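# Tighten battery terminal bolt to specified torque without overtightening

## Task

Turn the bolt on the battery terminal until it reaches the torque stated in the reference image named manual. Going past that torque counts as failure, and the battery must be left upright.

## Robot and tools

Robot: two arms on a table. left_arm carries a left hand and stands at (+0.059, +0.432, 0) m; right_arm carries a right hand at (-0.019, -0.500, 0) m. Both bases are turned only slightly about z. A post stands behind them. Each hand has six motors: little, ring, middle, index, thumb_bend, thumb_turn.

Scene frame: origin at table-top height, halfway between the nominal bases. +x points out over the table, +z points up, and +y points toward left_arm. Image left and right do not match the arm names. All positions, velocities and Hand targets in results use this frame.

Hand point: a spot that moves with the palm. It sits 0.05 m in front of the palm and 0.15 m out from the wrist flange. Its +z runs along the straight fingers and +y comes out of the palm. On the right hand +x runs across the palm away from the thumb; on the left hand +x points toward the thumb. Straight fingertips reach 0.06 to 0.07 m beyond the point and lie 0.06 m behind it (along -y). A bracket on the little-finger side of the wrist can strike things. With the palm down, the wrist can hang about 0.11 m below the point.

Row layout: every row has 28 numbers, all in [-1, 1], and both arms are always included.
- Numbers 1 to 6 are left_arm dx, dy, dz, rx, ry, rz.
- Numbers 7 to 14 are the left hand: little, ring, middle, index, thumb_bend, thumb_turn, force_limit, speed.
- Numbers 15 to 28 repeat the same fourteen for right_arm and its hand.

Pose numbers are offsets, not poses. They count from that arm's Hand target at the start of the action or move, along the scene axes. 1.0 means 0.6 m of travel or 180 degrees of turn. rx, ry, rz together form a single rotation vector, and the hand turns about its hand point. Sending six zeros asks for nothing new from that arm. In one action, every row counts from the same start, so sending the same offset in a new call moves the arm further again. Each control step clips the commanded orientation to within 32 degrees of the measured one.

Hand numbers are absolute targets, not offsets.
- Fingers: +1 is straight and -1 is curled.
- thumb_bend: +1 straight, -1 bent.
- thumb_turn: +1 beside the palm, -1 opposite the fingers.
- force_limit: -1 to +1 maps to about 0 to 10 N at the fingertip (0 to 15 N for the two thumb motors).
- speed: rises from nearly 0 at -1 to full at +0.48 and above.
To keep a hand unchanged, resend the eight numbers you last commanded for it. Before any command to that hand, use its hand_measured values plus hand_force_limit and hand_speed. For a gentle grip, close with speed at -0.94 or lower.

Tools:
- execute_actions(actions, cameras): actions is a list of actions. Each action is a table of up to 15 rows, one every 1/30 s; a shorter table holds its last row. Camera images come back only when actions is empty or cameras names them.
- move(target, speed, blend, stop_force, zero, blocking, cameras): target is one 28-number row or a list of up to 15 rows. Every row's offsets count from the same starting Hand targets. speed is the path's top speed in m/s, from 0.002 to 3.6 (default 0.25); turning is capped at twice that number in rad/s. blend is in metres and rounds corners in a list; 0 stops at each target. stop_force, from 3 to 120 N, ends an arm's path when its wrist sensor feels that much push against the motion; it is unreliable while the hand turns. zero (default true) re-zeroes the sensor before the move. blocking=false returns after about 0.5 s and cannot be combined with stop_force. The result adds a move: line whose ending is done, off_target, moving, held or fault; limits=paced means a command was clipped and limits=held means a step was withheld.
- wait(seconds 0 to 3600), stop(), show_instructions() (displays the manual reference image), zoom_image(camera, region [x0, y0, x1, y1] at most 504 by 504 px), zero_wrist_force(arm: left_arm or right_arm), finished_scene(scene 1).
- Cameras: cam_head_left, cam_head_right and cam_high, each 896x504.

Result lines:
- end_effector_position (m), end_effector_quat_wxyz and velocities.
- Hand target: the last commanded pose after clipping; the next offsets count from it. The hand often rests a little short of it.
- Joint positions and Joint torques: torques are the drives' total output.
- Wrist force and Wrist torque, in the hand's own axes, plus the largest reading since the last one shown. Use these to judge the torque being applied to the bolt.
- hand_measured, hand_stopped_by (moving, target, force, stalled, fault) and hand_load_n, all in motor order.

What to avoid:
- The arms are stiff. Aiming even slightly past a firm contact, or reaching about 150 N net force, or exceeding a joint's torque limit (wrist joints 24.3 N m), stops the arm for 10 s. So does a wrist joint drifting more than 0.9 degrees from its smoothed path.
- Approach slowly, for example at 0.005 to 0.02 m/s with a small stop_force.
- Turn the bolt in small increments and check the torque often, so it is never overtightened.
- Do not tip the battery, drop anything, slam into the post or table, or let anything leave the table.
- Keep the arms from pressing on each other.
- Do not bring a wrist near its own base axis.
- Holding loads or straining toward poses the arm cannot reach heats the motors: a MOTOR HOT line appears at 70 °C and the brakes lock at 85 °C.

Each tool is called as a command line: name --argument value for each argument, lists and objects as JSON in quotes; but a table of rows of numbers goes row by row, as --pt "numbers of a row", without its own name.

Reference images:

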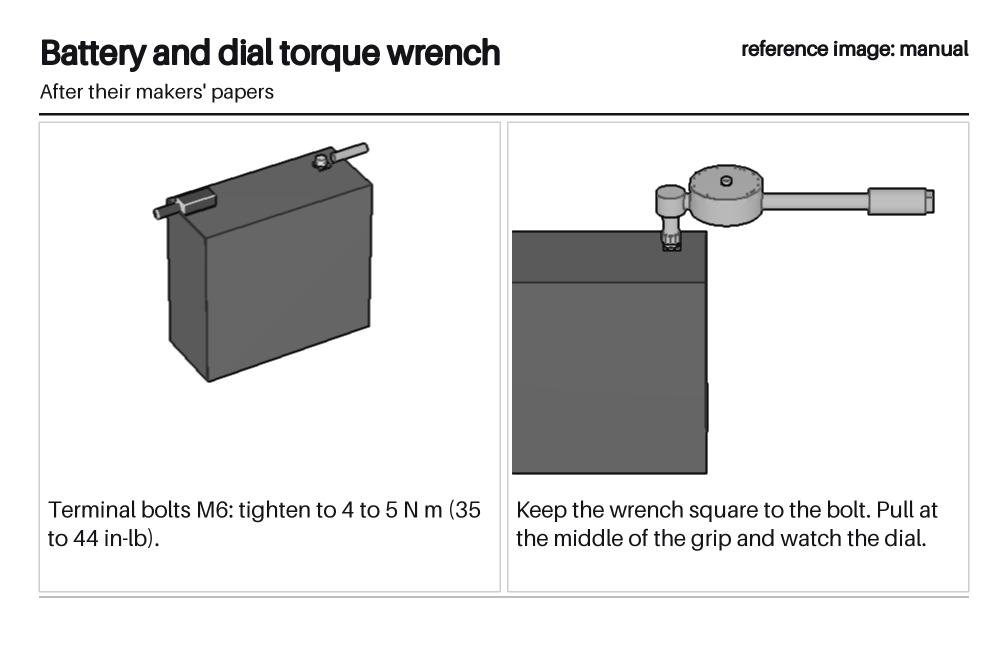

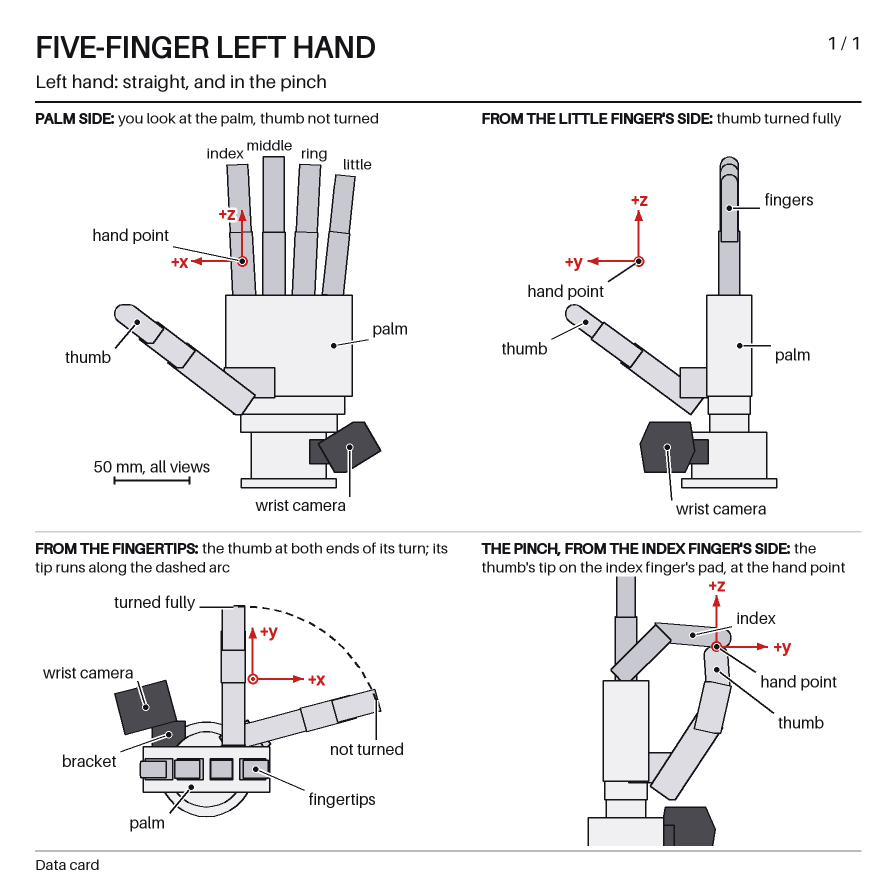

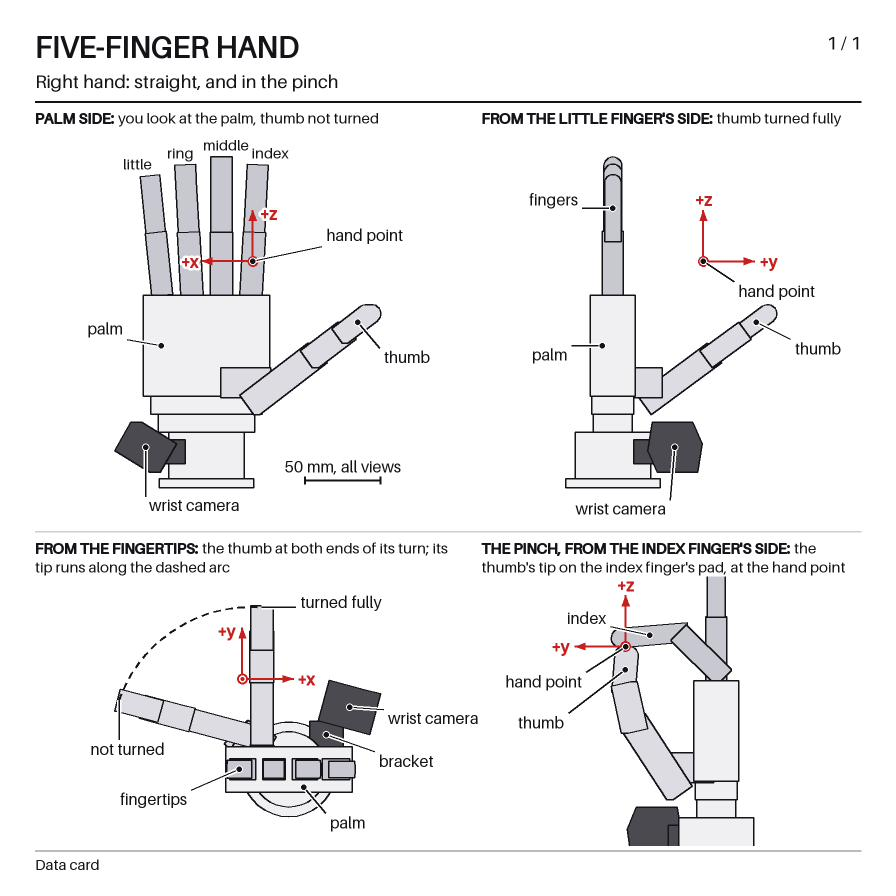

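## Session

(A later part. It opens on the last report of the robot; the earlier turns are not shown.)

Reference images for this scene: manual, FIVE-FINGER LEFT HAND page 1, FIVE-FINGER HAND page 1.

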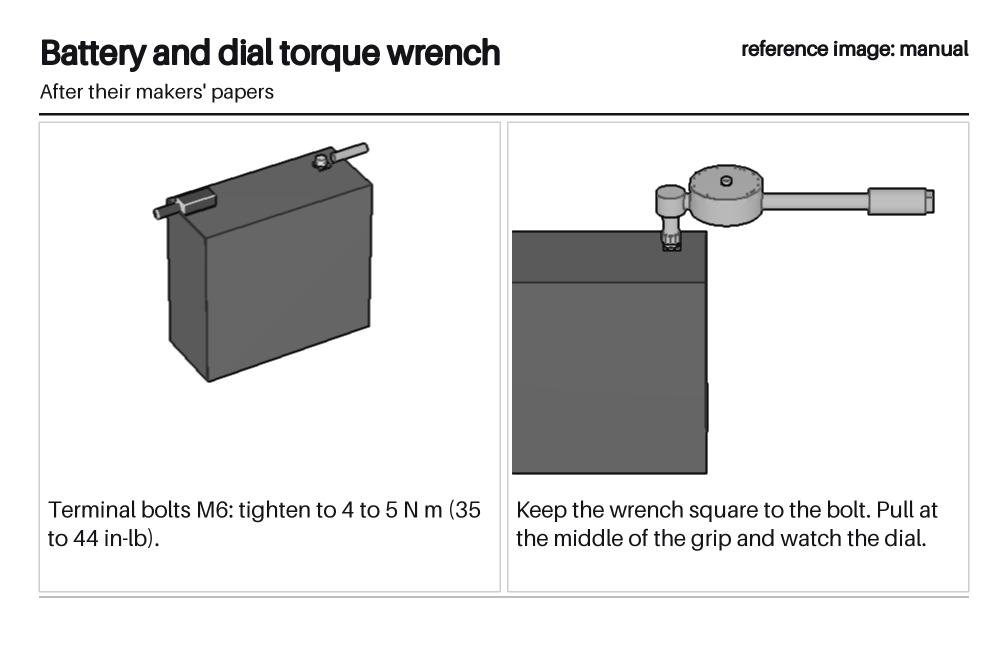

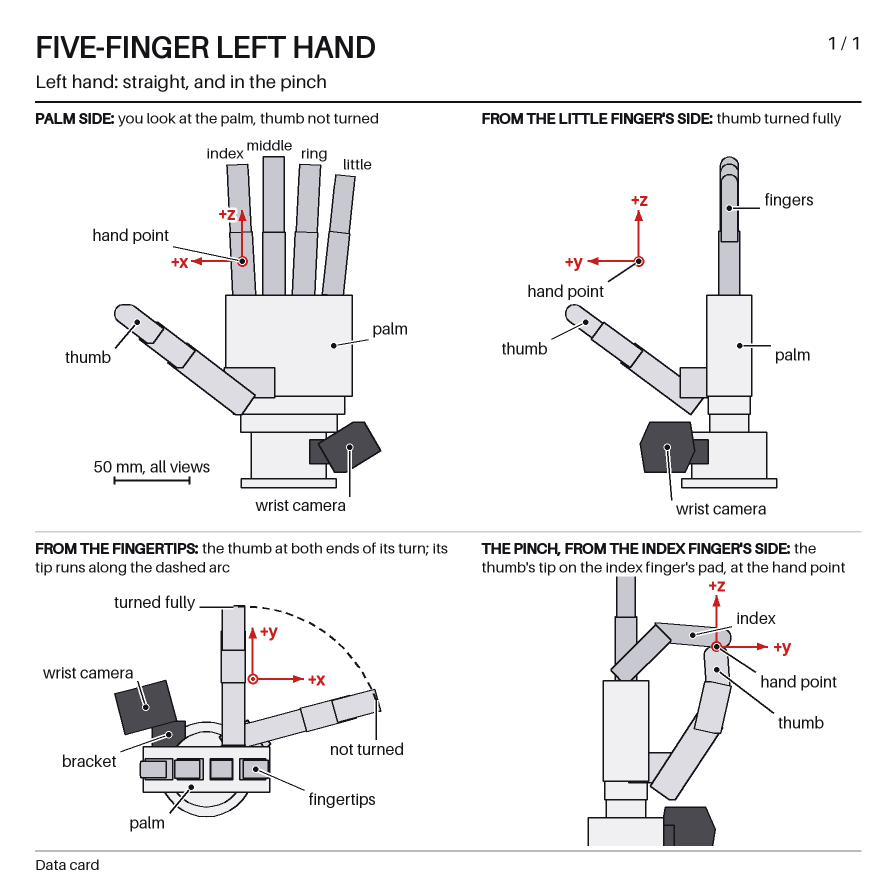

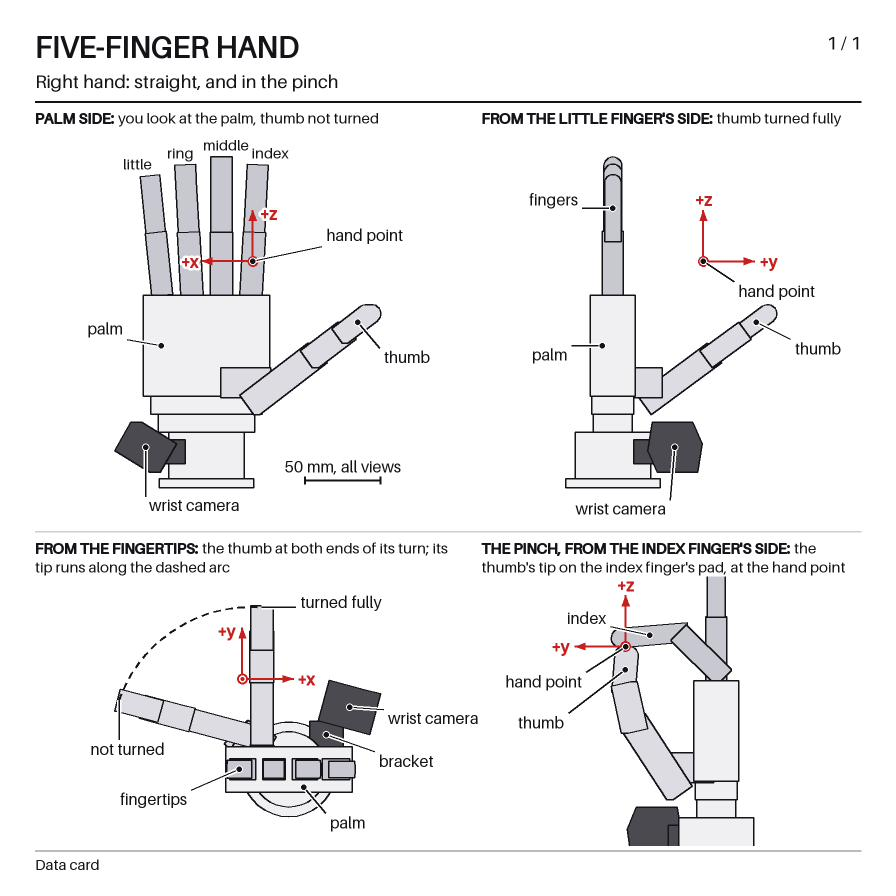

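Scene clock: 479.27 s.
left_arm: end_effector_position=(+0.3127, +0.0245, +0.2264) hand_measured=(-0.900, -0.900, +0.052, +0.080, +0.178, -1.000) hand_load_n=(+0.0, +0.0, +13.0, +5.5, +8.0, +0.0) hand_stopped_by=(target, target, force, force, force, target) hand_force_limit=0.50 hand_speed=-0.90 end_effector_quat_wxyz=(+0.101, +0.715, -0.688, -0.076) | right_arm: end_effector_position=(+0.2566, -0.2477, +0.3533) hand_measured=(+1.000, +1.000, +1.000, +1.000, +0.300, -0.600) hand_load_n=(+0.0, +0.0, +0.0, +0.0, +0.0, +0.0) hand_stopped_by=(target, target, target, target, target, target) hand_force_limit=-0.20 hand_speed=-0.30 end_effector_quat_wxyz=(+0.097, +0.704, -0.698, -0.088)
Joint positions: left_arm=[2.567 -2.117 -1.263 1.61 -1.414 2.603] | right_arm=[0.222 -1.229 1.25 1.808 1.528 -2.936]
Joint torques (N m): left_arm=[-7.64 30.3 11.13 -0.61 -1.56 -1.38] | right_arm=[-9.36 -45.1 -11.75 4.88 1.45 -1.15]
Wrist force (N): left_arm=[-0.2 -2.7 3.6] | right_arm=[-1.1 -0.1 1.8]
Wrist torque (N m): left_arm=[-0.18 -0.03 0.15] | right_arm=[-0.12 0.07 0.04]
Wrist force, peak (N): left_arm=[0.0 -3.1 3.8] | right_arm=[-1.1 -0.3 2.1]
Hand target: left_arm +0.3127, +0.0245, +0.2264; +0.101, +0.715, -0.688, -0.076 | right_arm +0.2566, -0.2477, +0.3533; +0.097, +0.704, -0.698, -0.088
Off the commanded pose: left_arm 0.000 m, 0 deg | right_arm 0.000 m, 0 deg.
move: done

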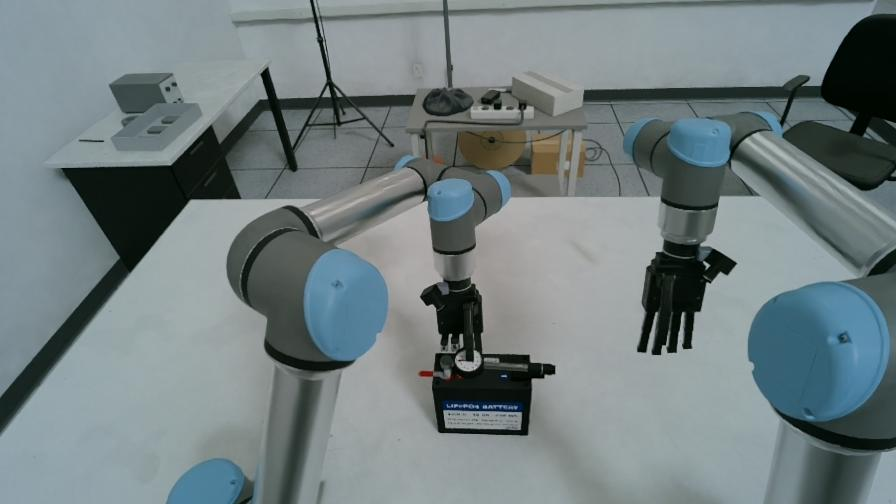

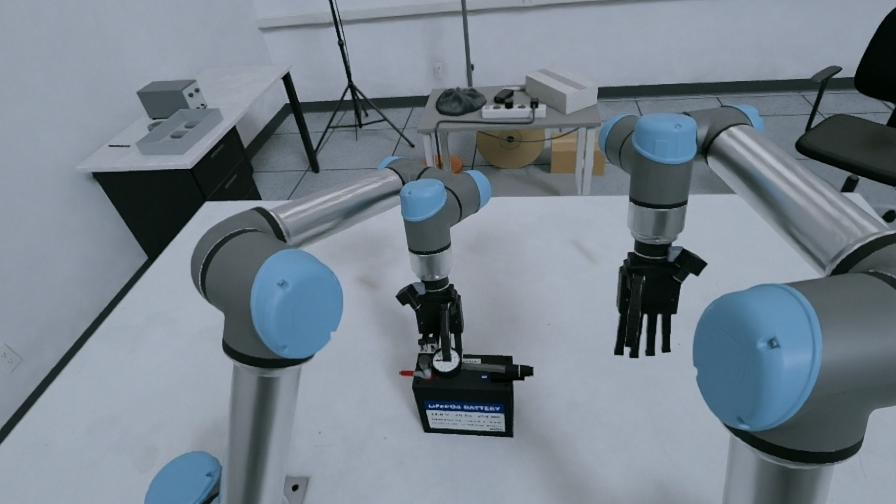

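zoom_image --camera "cam_head_left" --region '[450, 342, 490, 382]'

zoom_image --camera "cam_head_right" --region '[426, 342, 466, 382]'

zoom_image --camera "cam_head_left" --region '[432, 345, 462, 385]'

zoom_image --camera "cam_head_right" --region '[412, 345, 442, 385]'

Scaled by 12.600 from the camera's image (finer frame: 1280x720).

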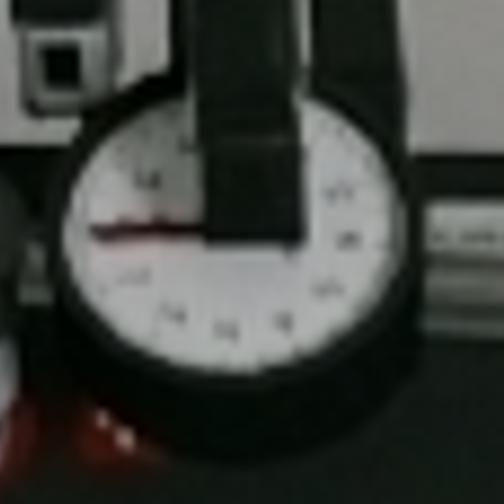

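Scaled by 12.600 from the camera's image (finer frame: 1280x720).

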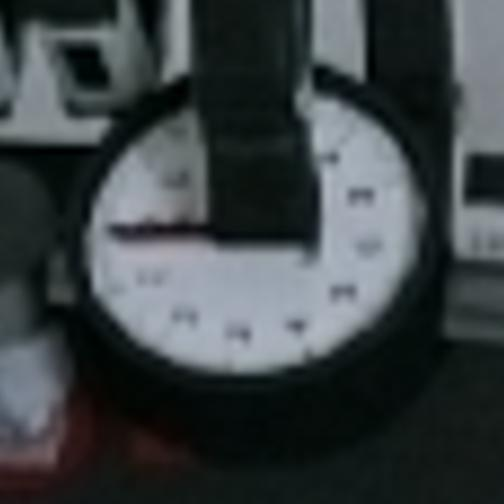

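Scaled by 12.600 from the camera's image (finer frame: 1280x720).

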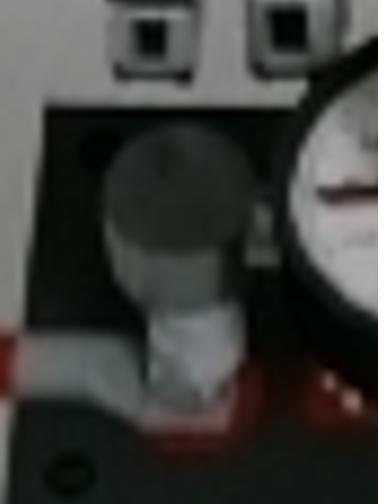

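Scaled by 12.600 from the camera's image (finer frame: 1280x720).

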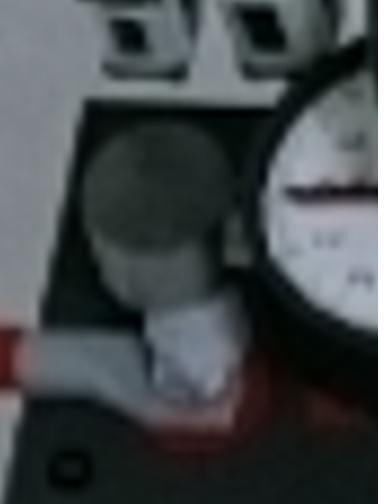

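move --target '[0,0,-0.01,0,0,0,-0.9,-0.9,-0.5,-0.5,-0.1,-1,0.5,-0.9,0,0,0,0,0,0,1,1,1,1,0.3,-0.6,-0.2,-0.3]' --speed 0.005 --stop_force 3 --cameras '["cam_head_left","cam_head_right"]'

zoom_image --camera "cam_head_left" --region '[432, 345, 492, 385]'

Scene clock: 483.20 s.
left_arm: end_effector_position=(+0.3127, +0.0245, +0.2204) hand_measured=(-0.900, -0.900, +0.052, +0.080, +0.178, -1.000) hand_load_n=(+0.5, +0.0, +9.5, +10.0, +10.5, +1.5) hand_stopped_by=(target, target, force, force, force, target) hand_force_limit=0.50 hand_speed=-0.90 end_effector_quat_wxyz=(+0.101, +0.715, -0.688, -0.076) | right_arm: end_effector_position=(+0.2566, -0.2477, +0.3533) hand_measured=(+1.000, +1.000, +1.000, +1.000, +0.300, -0.600) hand_load_n=(+0.0, +0.0, +0.0, +0.0, +0.0, +0.0) hand_stopped_by=(target, target, target, target, target, target) hand_force_limit=-0.20 hand_speed=-0.30 end_effector_quat_wxyz=(+0.097, +0.704, -0.698, -0.088)
Joint positions: left_arm=[2.567 -2.12 -1.273 1.624 -1.414 2.603] | right_arm=[0.222 -1.229 1.25 1.808 1.528 -2.936]
Joint torques (N m): left_arm=[-3.47 32 17 -1.98 0.38 -1.23] | right_arm=[-6.66 -44.63 -10.83 4.93 1.41 -1.07]
Wrist force (N): left_arm=[1.8 0.4 1.3] | right_arm=[-0.9 -0.2 1.9]
Wrist torque (N m): left_arm=[-0.02 -0.26 0.05] | right_arm=[-0.14 0.04 0.05]
Wrist force, peak (N): left_arm=[0.2 -2.8 3.7] | right_arm=[-1.0 -0.2 2.1]
Hand target: left_arm +0.3127, +0.0245, +0.2205; +0.101, +0.715, -0.688, -0.076 | right_arm +0.2566, -0.2477, +0.3533; +0.097, +0.704, -0.698, -0.088
Off the commanded pose: left_arm 0.000 m, 0 deg | right_arm 0.000 m, 0 deg.
move: contact (left_arm)

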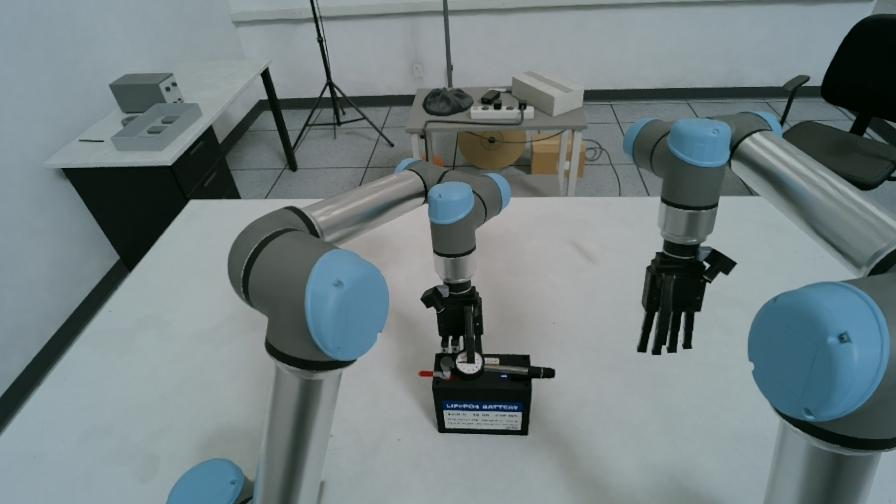

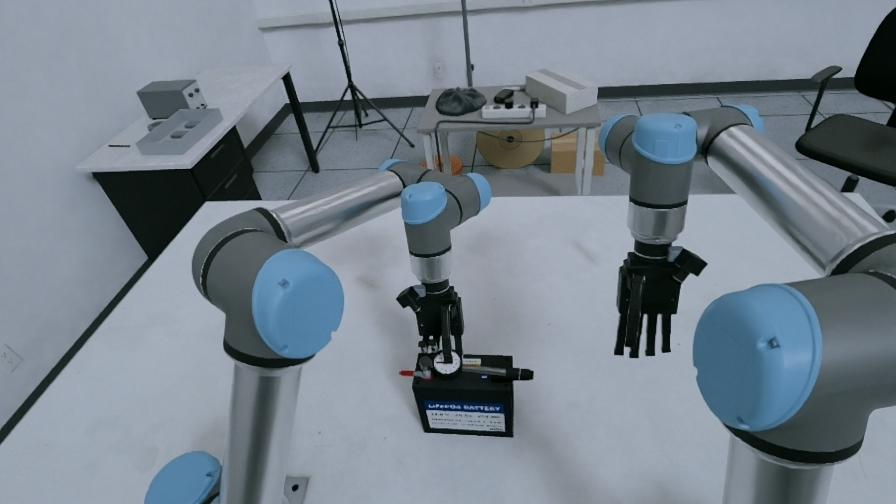

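Scaled by 8.400 from the camera's image (finer frame: 1280x720).

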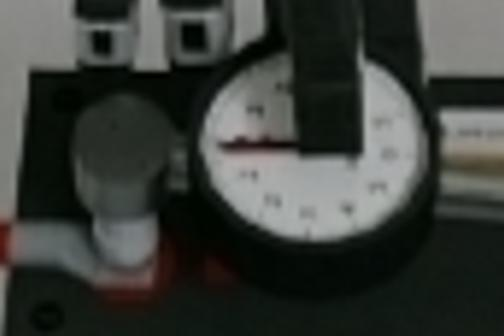

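zoom_image --camera "cam_head_left" --region '[432, 350, 462, 385]'

zoom_image --camera "cam_head_right" --region '[412, 350, 442, 385]'

zoom_image --camera "cam_head_right" --region '[426, 345, 466, 385]'

Scaled by 14.400 from the camera's image (finer frame: 1280x720).

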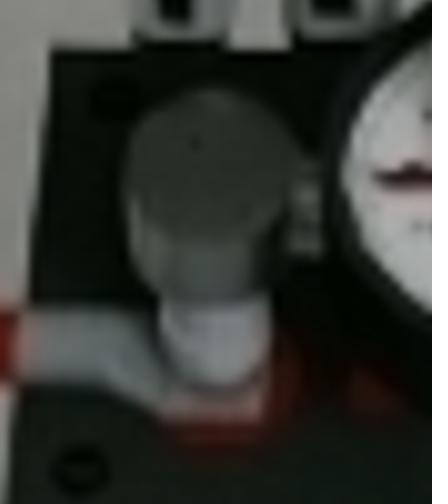

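Scaled by 14.400 from the camera's image (finer frame: 1280x720).

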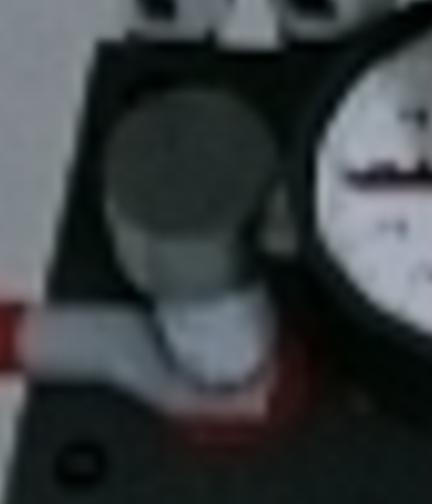

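Scaled by 12.600 from the camera's image (finer frame: 1280x720).

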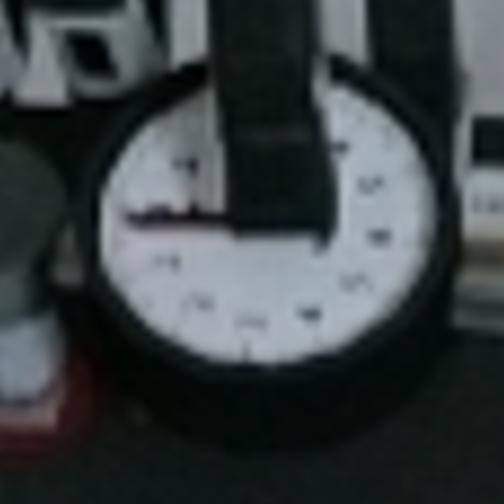

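wait --seconds 0.1 --cameras '["cam_high","cam_head_left","cam_head_right"]'

zoom_image --camera "cam_high" --region '[405, 75, 515, 125]'

zoom_image --camera "cam_head_left" --region '[430, 330, 560, 430]'

Scene clock: 486.03 s.
left_arm: end_effector_position=(+0.3127, +0.0245, +0.2205) hand_measured=(-0.900, -0.900, +0.052, +0.080, +0.178, -1.000) hand_load_n=(+0.0, +0.0, +9.5, +10.0, +10.5, +1.5) hand_stopped_by=(target, target, force, force, force, target) hand_force_limit=0.50 hand_speed=-0.90 end_effector_quat_wxyz=(+0.101, +0.715, -0.688, -0.076) | right_arm: end_effector_position=(+0.2566, -0.2477, +0.3533) hand_measured=(+1.000, +1.000, +1.000, +1.000, +0.300, -0.600) hand_load_n=(+0.0, +0.0, +0.0, +0.0, +0.0, +0.0) hand_stopped_by=(target, target, target, target, target, target) hand_force_limit=-0.20 hand_speed=-0.30 end_effector_quat_wxyz=(+0.097, +0.704, -0.698, -0.088)
Joint positions: left_arm=[2.567 -2.12 -1.273 1.624 -1.414 2.603] | right_arm=[0.222 -1.229 1.25 1.808 1.528 -2.936]
Joint torques (N m): left_arm=[-3.06 41.04 25.94 -4.86 0.3 -1.13] | right_arm=[-7.96 -43.73 -12.01 4.9 1.45 -1.1]
Wrist force (N): left_arm=[1.6 0.4 0.9] | right_arm=[-1.1 -0.2 1.8]
Wrist torque (N m): left_arm=[-0.04 -0.23 0.03] | right_arm=[-0.14 0.08 0.04]
Wrist force, peak (N): left_arm=[1.6 0.2 1.7] | right_arm=[-1.1 -0.2 2.2]
Hand target: left_arm +0.3127, +0.0245, +0.2205; +0.101, +0.715, -0.688, -0.076 | right_arm +0.2566, -0.2477, +0.3533; +0.097, +0.704, -0.698, -0.088
Off the commanded pose: left_arm 0.000 m, 0 deg | right_arm 0.000 m, 0 deg.
wait: 0.10 s; at rest from the start

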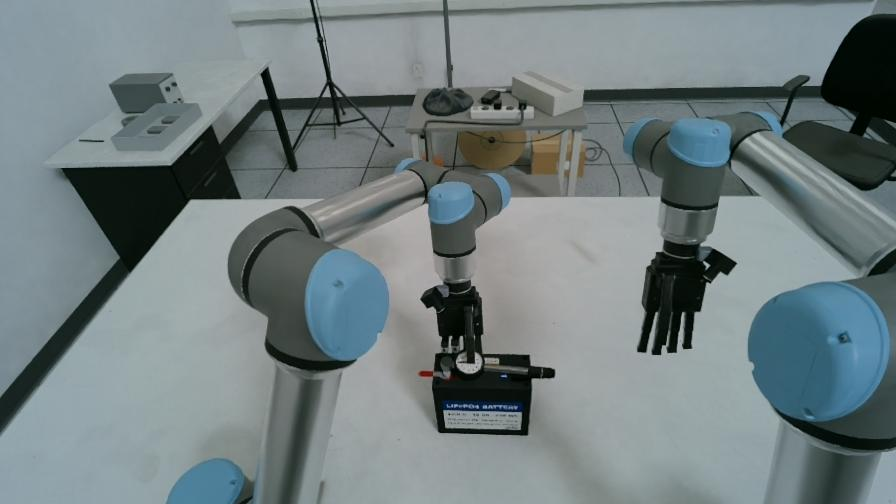

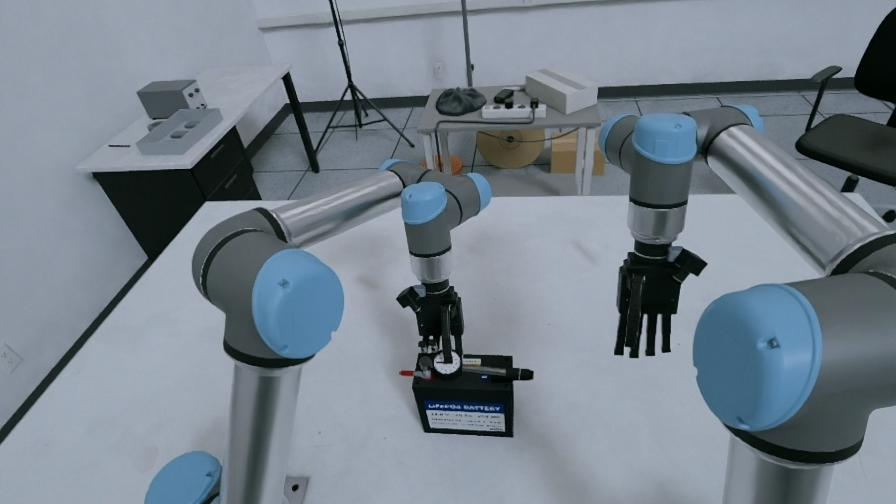

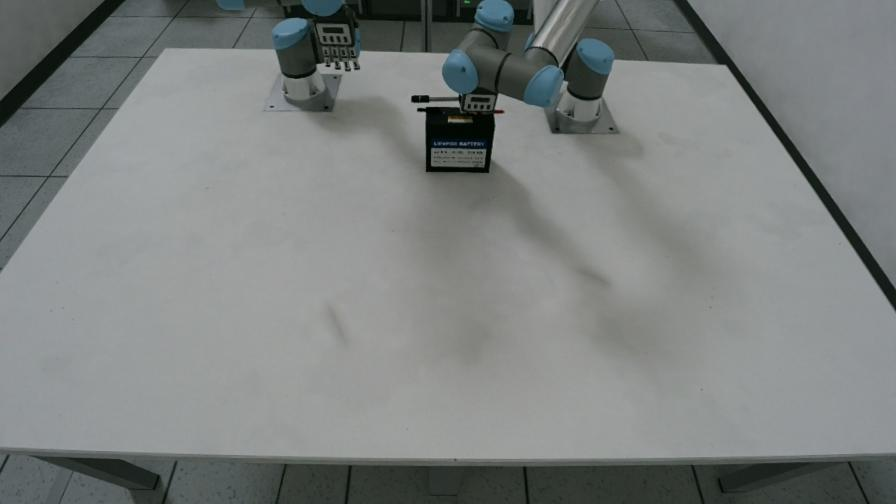

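Scaled by 4.582 from the camera's image (finer frame: 1280x720).

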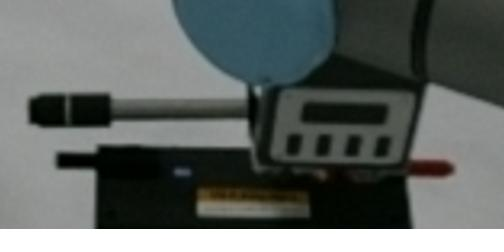

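Scaled by 3.877 from the camera's image (finer frame: 1280x720).

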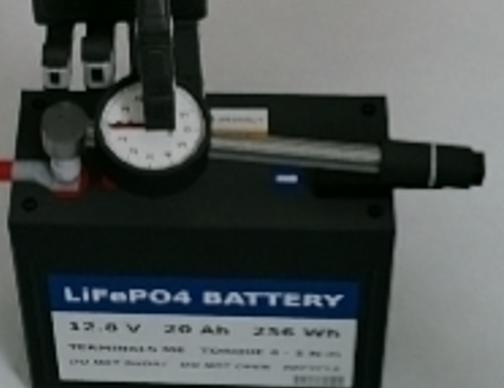

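move --target '[0,0.0063,0.0062,-0.0211,0,0,-0.9,-0.9,-0.5,-0.5,-0.1,-1,0.5,-0.9,0,0,0,0,0,0,1,1,1,1,0.3,-0.6,-0.2,-0.3]' --speed 0.01 --cameras '["cam_high","cam_head_left","cam_head_right"]'

zoom_image --camera "cam_high" --region '[405, 75, 515, 125]'

zoom_image --camera "cam_head_left" --region '[430, 330, 560, 430]'

zoom_image --camera "cam_head_left" --region '[432, 350, 462, 385]'

zoom_image --camera "cam_head_right" --region '[412, 350, 442, 385]'

Scene clock: 490.17 s.
left_arm: end_effector_position=(+0.3127, +0.0282, +0.2242) hand_measured=(-0.900, -0.900, +0.052, +0.080, +0.178, -1.000) hand_load_n=(+0.0, +0.0, +9.0, +9.0, +11.0, +1.5) hand_stopped_by=(target, target, force, force, force, target) hand_force_limit=0.50 hand_speed=-0.90 end_effector_quat_wxyz=(+0.124, +0.711, -0.690, -0.053) | right_arm: end_effector_position=(+0.2566, -0.2477, +0.3533) hand_measured=(+1.000, +1.000, +1.000, +1.000, +0.300, -0.600) hand_load_n=(+0.0, +0.0, +0.0, -0.5, +0.0, +0.0) hand_stopped_by=(target, target, target, target, target, target) hand_force_limit=-0.20 hand_speed=-0.30 end_effector_quat_wxyz=(+0.097, +0.704, -0.698, -0.088)
Joint positions: left_arm=[2.599 -2.088 -1.316 1.659 -1.363 2.647] | right_arm=[0.222 -1.229 1.25 1.808 1.528 -2.936]
Joint torques (N m): left_arm=[12.6 44.77 10.95 0.04 2.88 1.89] | right_arm=[-8.61 -43.75 -11.36 4.64 1.45 -1]
Wrist force (N): left_arm=[3.5 1.0 -0.3] | right_arm=[-1.1 0.0 1.8]
Wrist torque (N m): left_arm=[0.01 -0.18 -0.14] | right_arm=[-0.11 0.07 0.04]
Wrist force, peak (N): left_arm=[4.1 1.0 -0.4] | right_arm=[-1.1 0.0 2.2]
Hand target: left_arm +0.3127, +0.0282, +0.2242; +0.124, +0.711, -0.690, -0.053 | right_arm +0.2566, -0.2477, +0.3533; +0.097, +0.704, -0.698, -0.088
Off the commanded pose: left_arm 0.000 m, 0 deg | right_arm 0.000 m, 0 deg.
move: done

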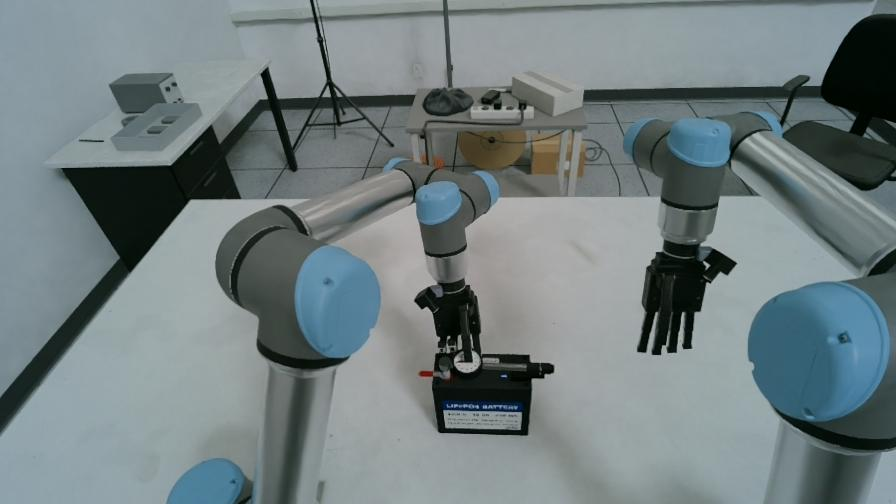

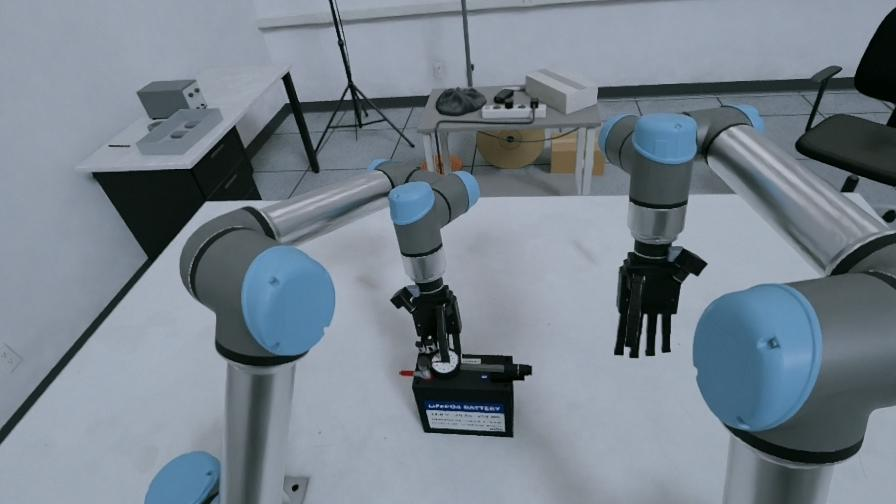

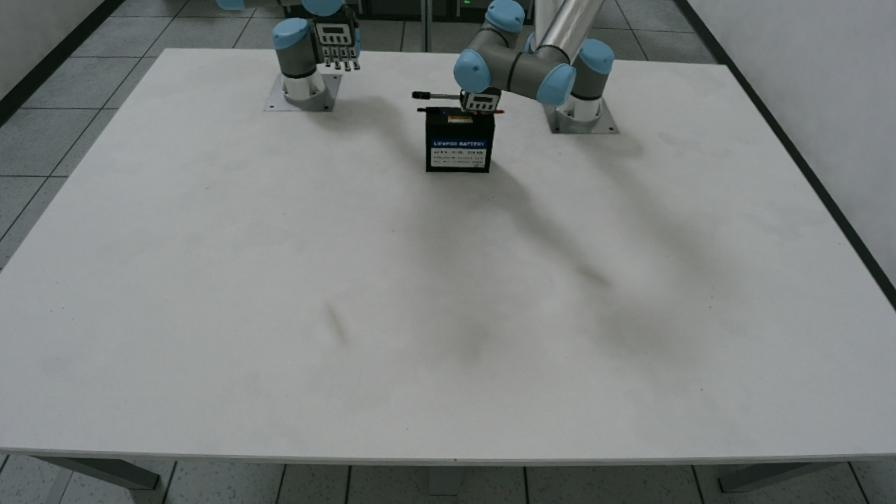

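Scaled by 4.582 from the camera's image (finer frame: 1280x720).

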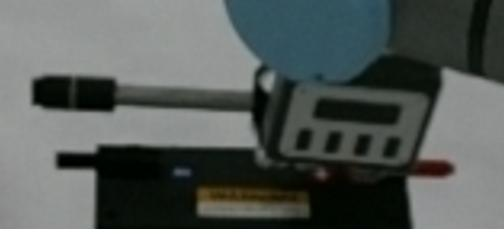

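Scaled by 3.877 from the camera's image (finer frame: 1280x720).

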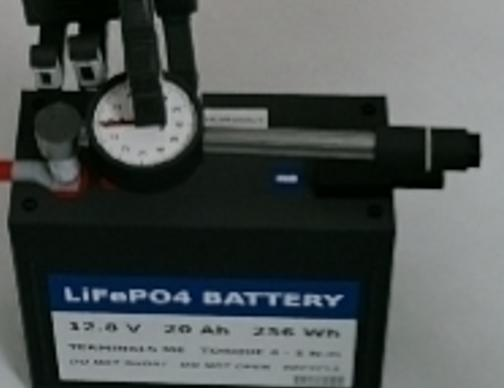

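Scaled by 14.400 from the camera's image (finer frame: 1280x720).

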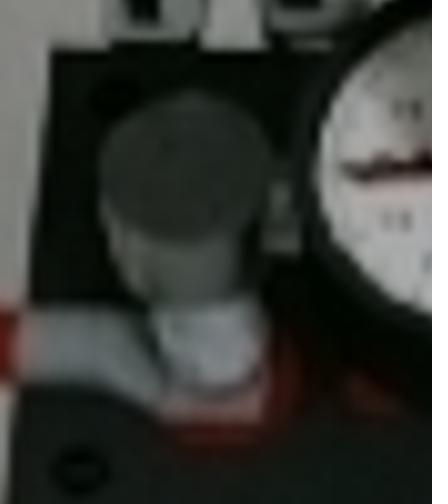

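Scaled by 14.400 from the camera's image (finer frame: 1280x720).

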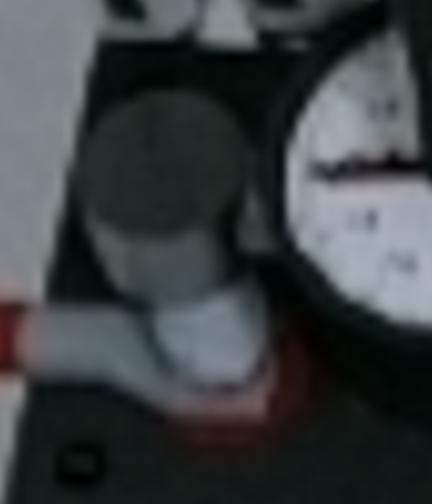

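move --target '[0,-0.0008,0.027,0,0,0,-0.9,-0.9,-0.5,-0.5,-0.1,-1,0.5,-0.9,0,0,0,0,0,0,1,1,1,1,0.3,-0.6,-0.2,-0.3]' --speed 0.02 --cameras '["cam_high","cam_head_left","cam_head_right"]'

zoom_image --camera "cam_head_left" --region '[430, 330, 560, 430]'

zoom_image --camera "cam_head_left" --region '[432, 350, 462, 385]'

zoom_image --camera "cam_head_right" --region '[412, 350, 442, 385]'

Scene clock: 492.07 s.
left_arm: end_effector_position=(+0.3127, +0.0278, +0.2403) hand_measured=(-0.900, -0.900, +0.052, +0.080, +0.178, -1.000) hand_load_n=(+0.0, +0.0, +12.5, +5.5, +8.5, +0.0) hand_stopped_by=(target, target, force, force, force, target) hand_force_limit=0.50 hand_speed=-0.90 end_effector_quat_wxyz=(+0.124, +0.711, -0.690, -0.053) | right_arm: end_effector_position=(+0.2566, -0.2477, +0.3533) hand_measured=(+1.000, +1.000, +1.000, +1.000, +0.300, -0.600) hand_load_n=(+0.0, +0.0, +0.0, +0.0, +0.0, +0.0) hand_stopped_by=(target, target, target, target, target, target) hand_force_limit=-0.20 hand_speed=-0.30 end_effector_quat_wxyz=(+0.097, +0.704, -0.698, -0.088)
Joint positions: left_arm=[2.599 -2.079 -1.288 1.621 -1.363 2.646] | right_arm=[0.222 -1.229 1.25 1.808 1.528 -2.936]
Joint torques (N m): left_arm=[-9.05 46.18 28.54 -5.86 3.98 -1.47] | right_arm=[-8.83 -45.36 -10.98 4.78 1.18 -1.04]
Wrist force (N): left_arm=[-0.3 -3.1 3.6] | right_arm=[-0.9 -0.1 1.8]
Wrist torque (N m): left_arm=[-0.28 -0.09 0.08] | right_arm=[-0.12 0.05 0.05]
Wrist force, peak (N): left_arm=[-0.3 -3.1 3.7] | right_arm=[-1.0 -0.1 2.2]
Hand target: left_arm +0.3127, +0.0278, +0.2404; +0.124, +0.711, -0.690, -0.053 | right_arm +0.2566, -0.2477, +0.3533; +0.097, +0.704, -0.698, -0.088
Off the commanded pose: left_arm 0.000 m, 0 deg | right_arm 0.000 m, 0 deg.
move: done

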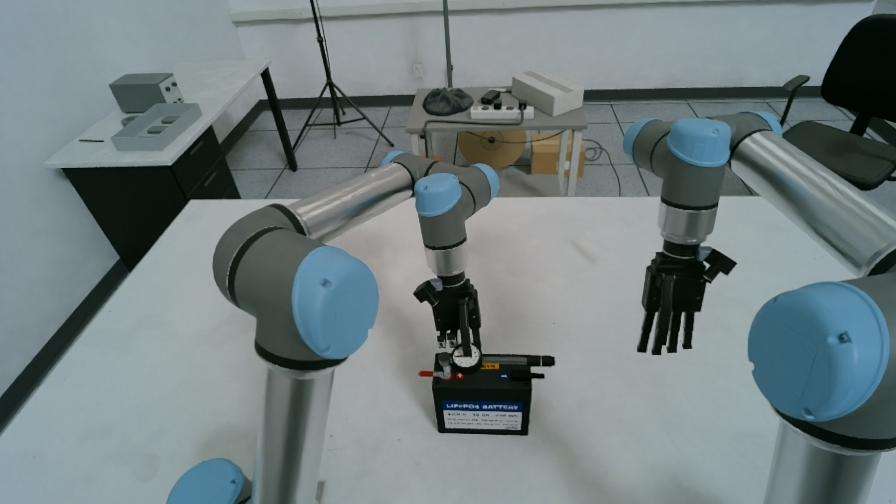

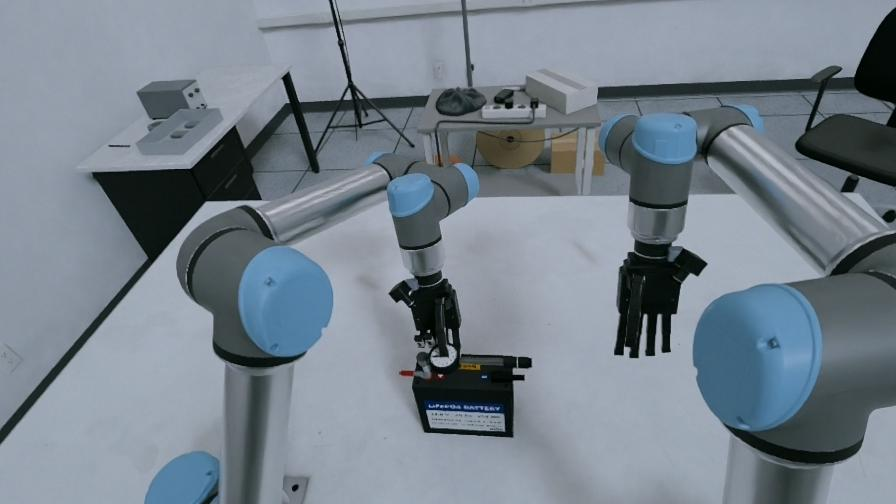

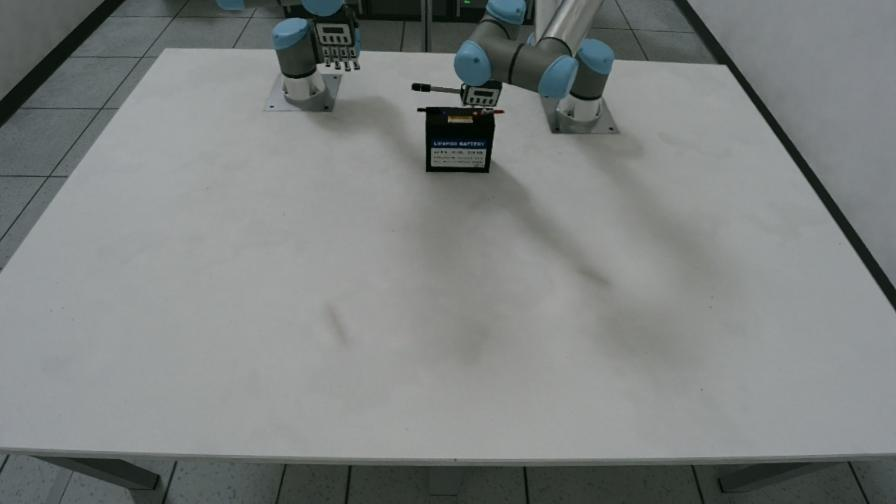

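Scaled by 3.877 from the camera's image (finer frame: 1280x720).

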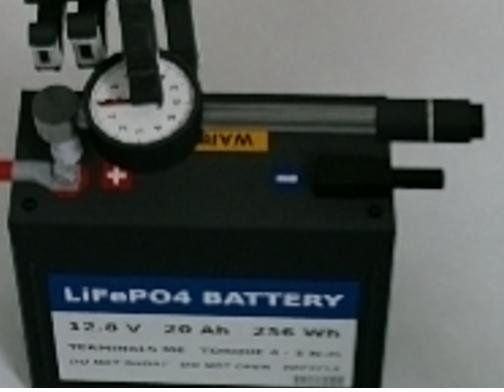

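Scaled by 14.400 from the camera's image (finer frame: 1280x720).

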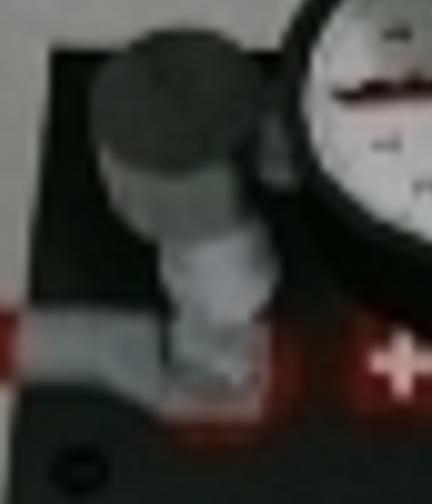

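Scaled by 14.400 from the camera's image (finer frame: 1280x720).

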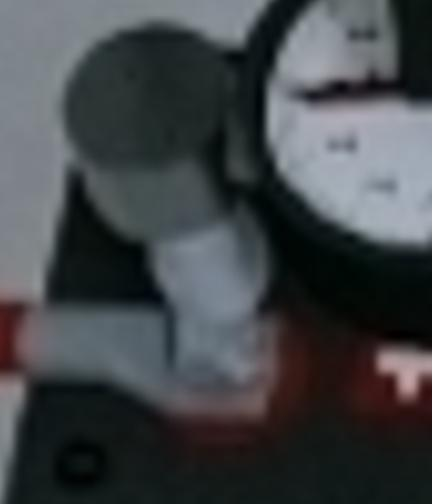

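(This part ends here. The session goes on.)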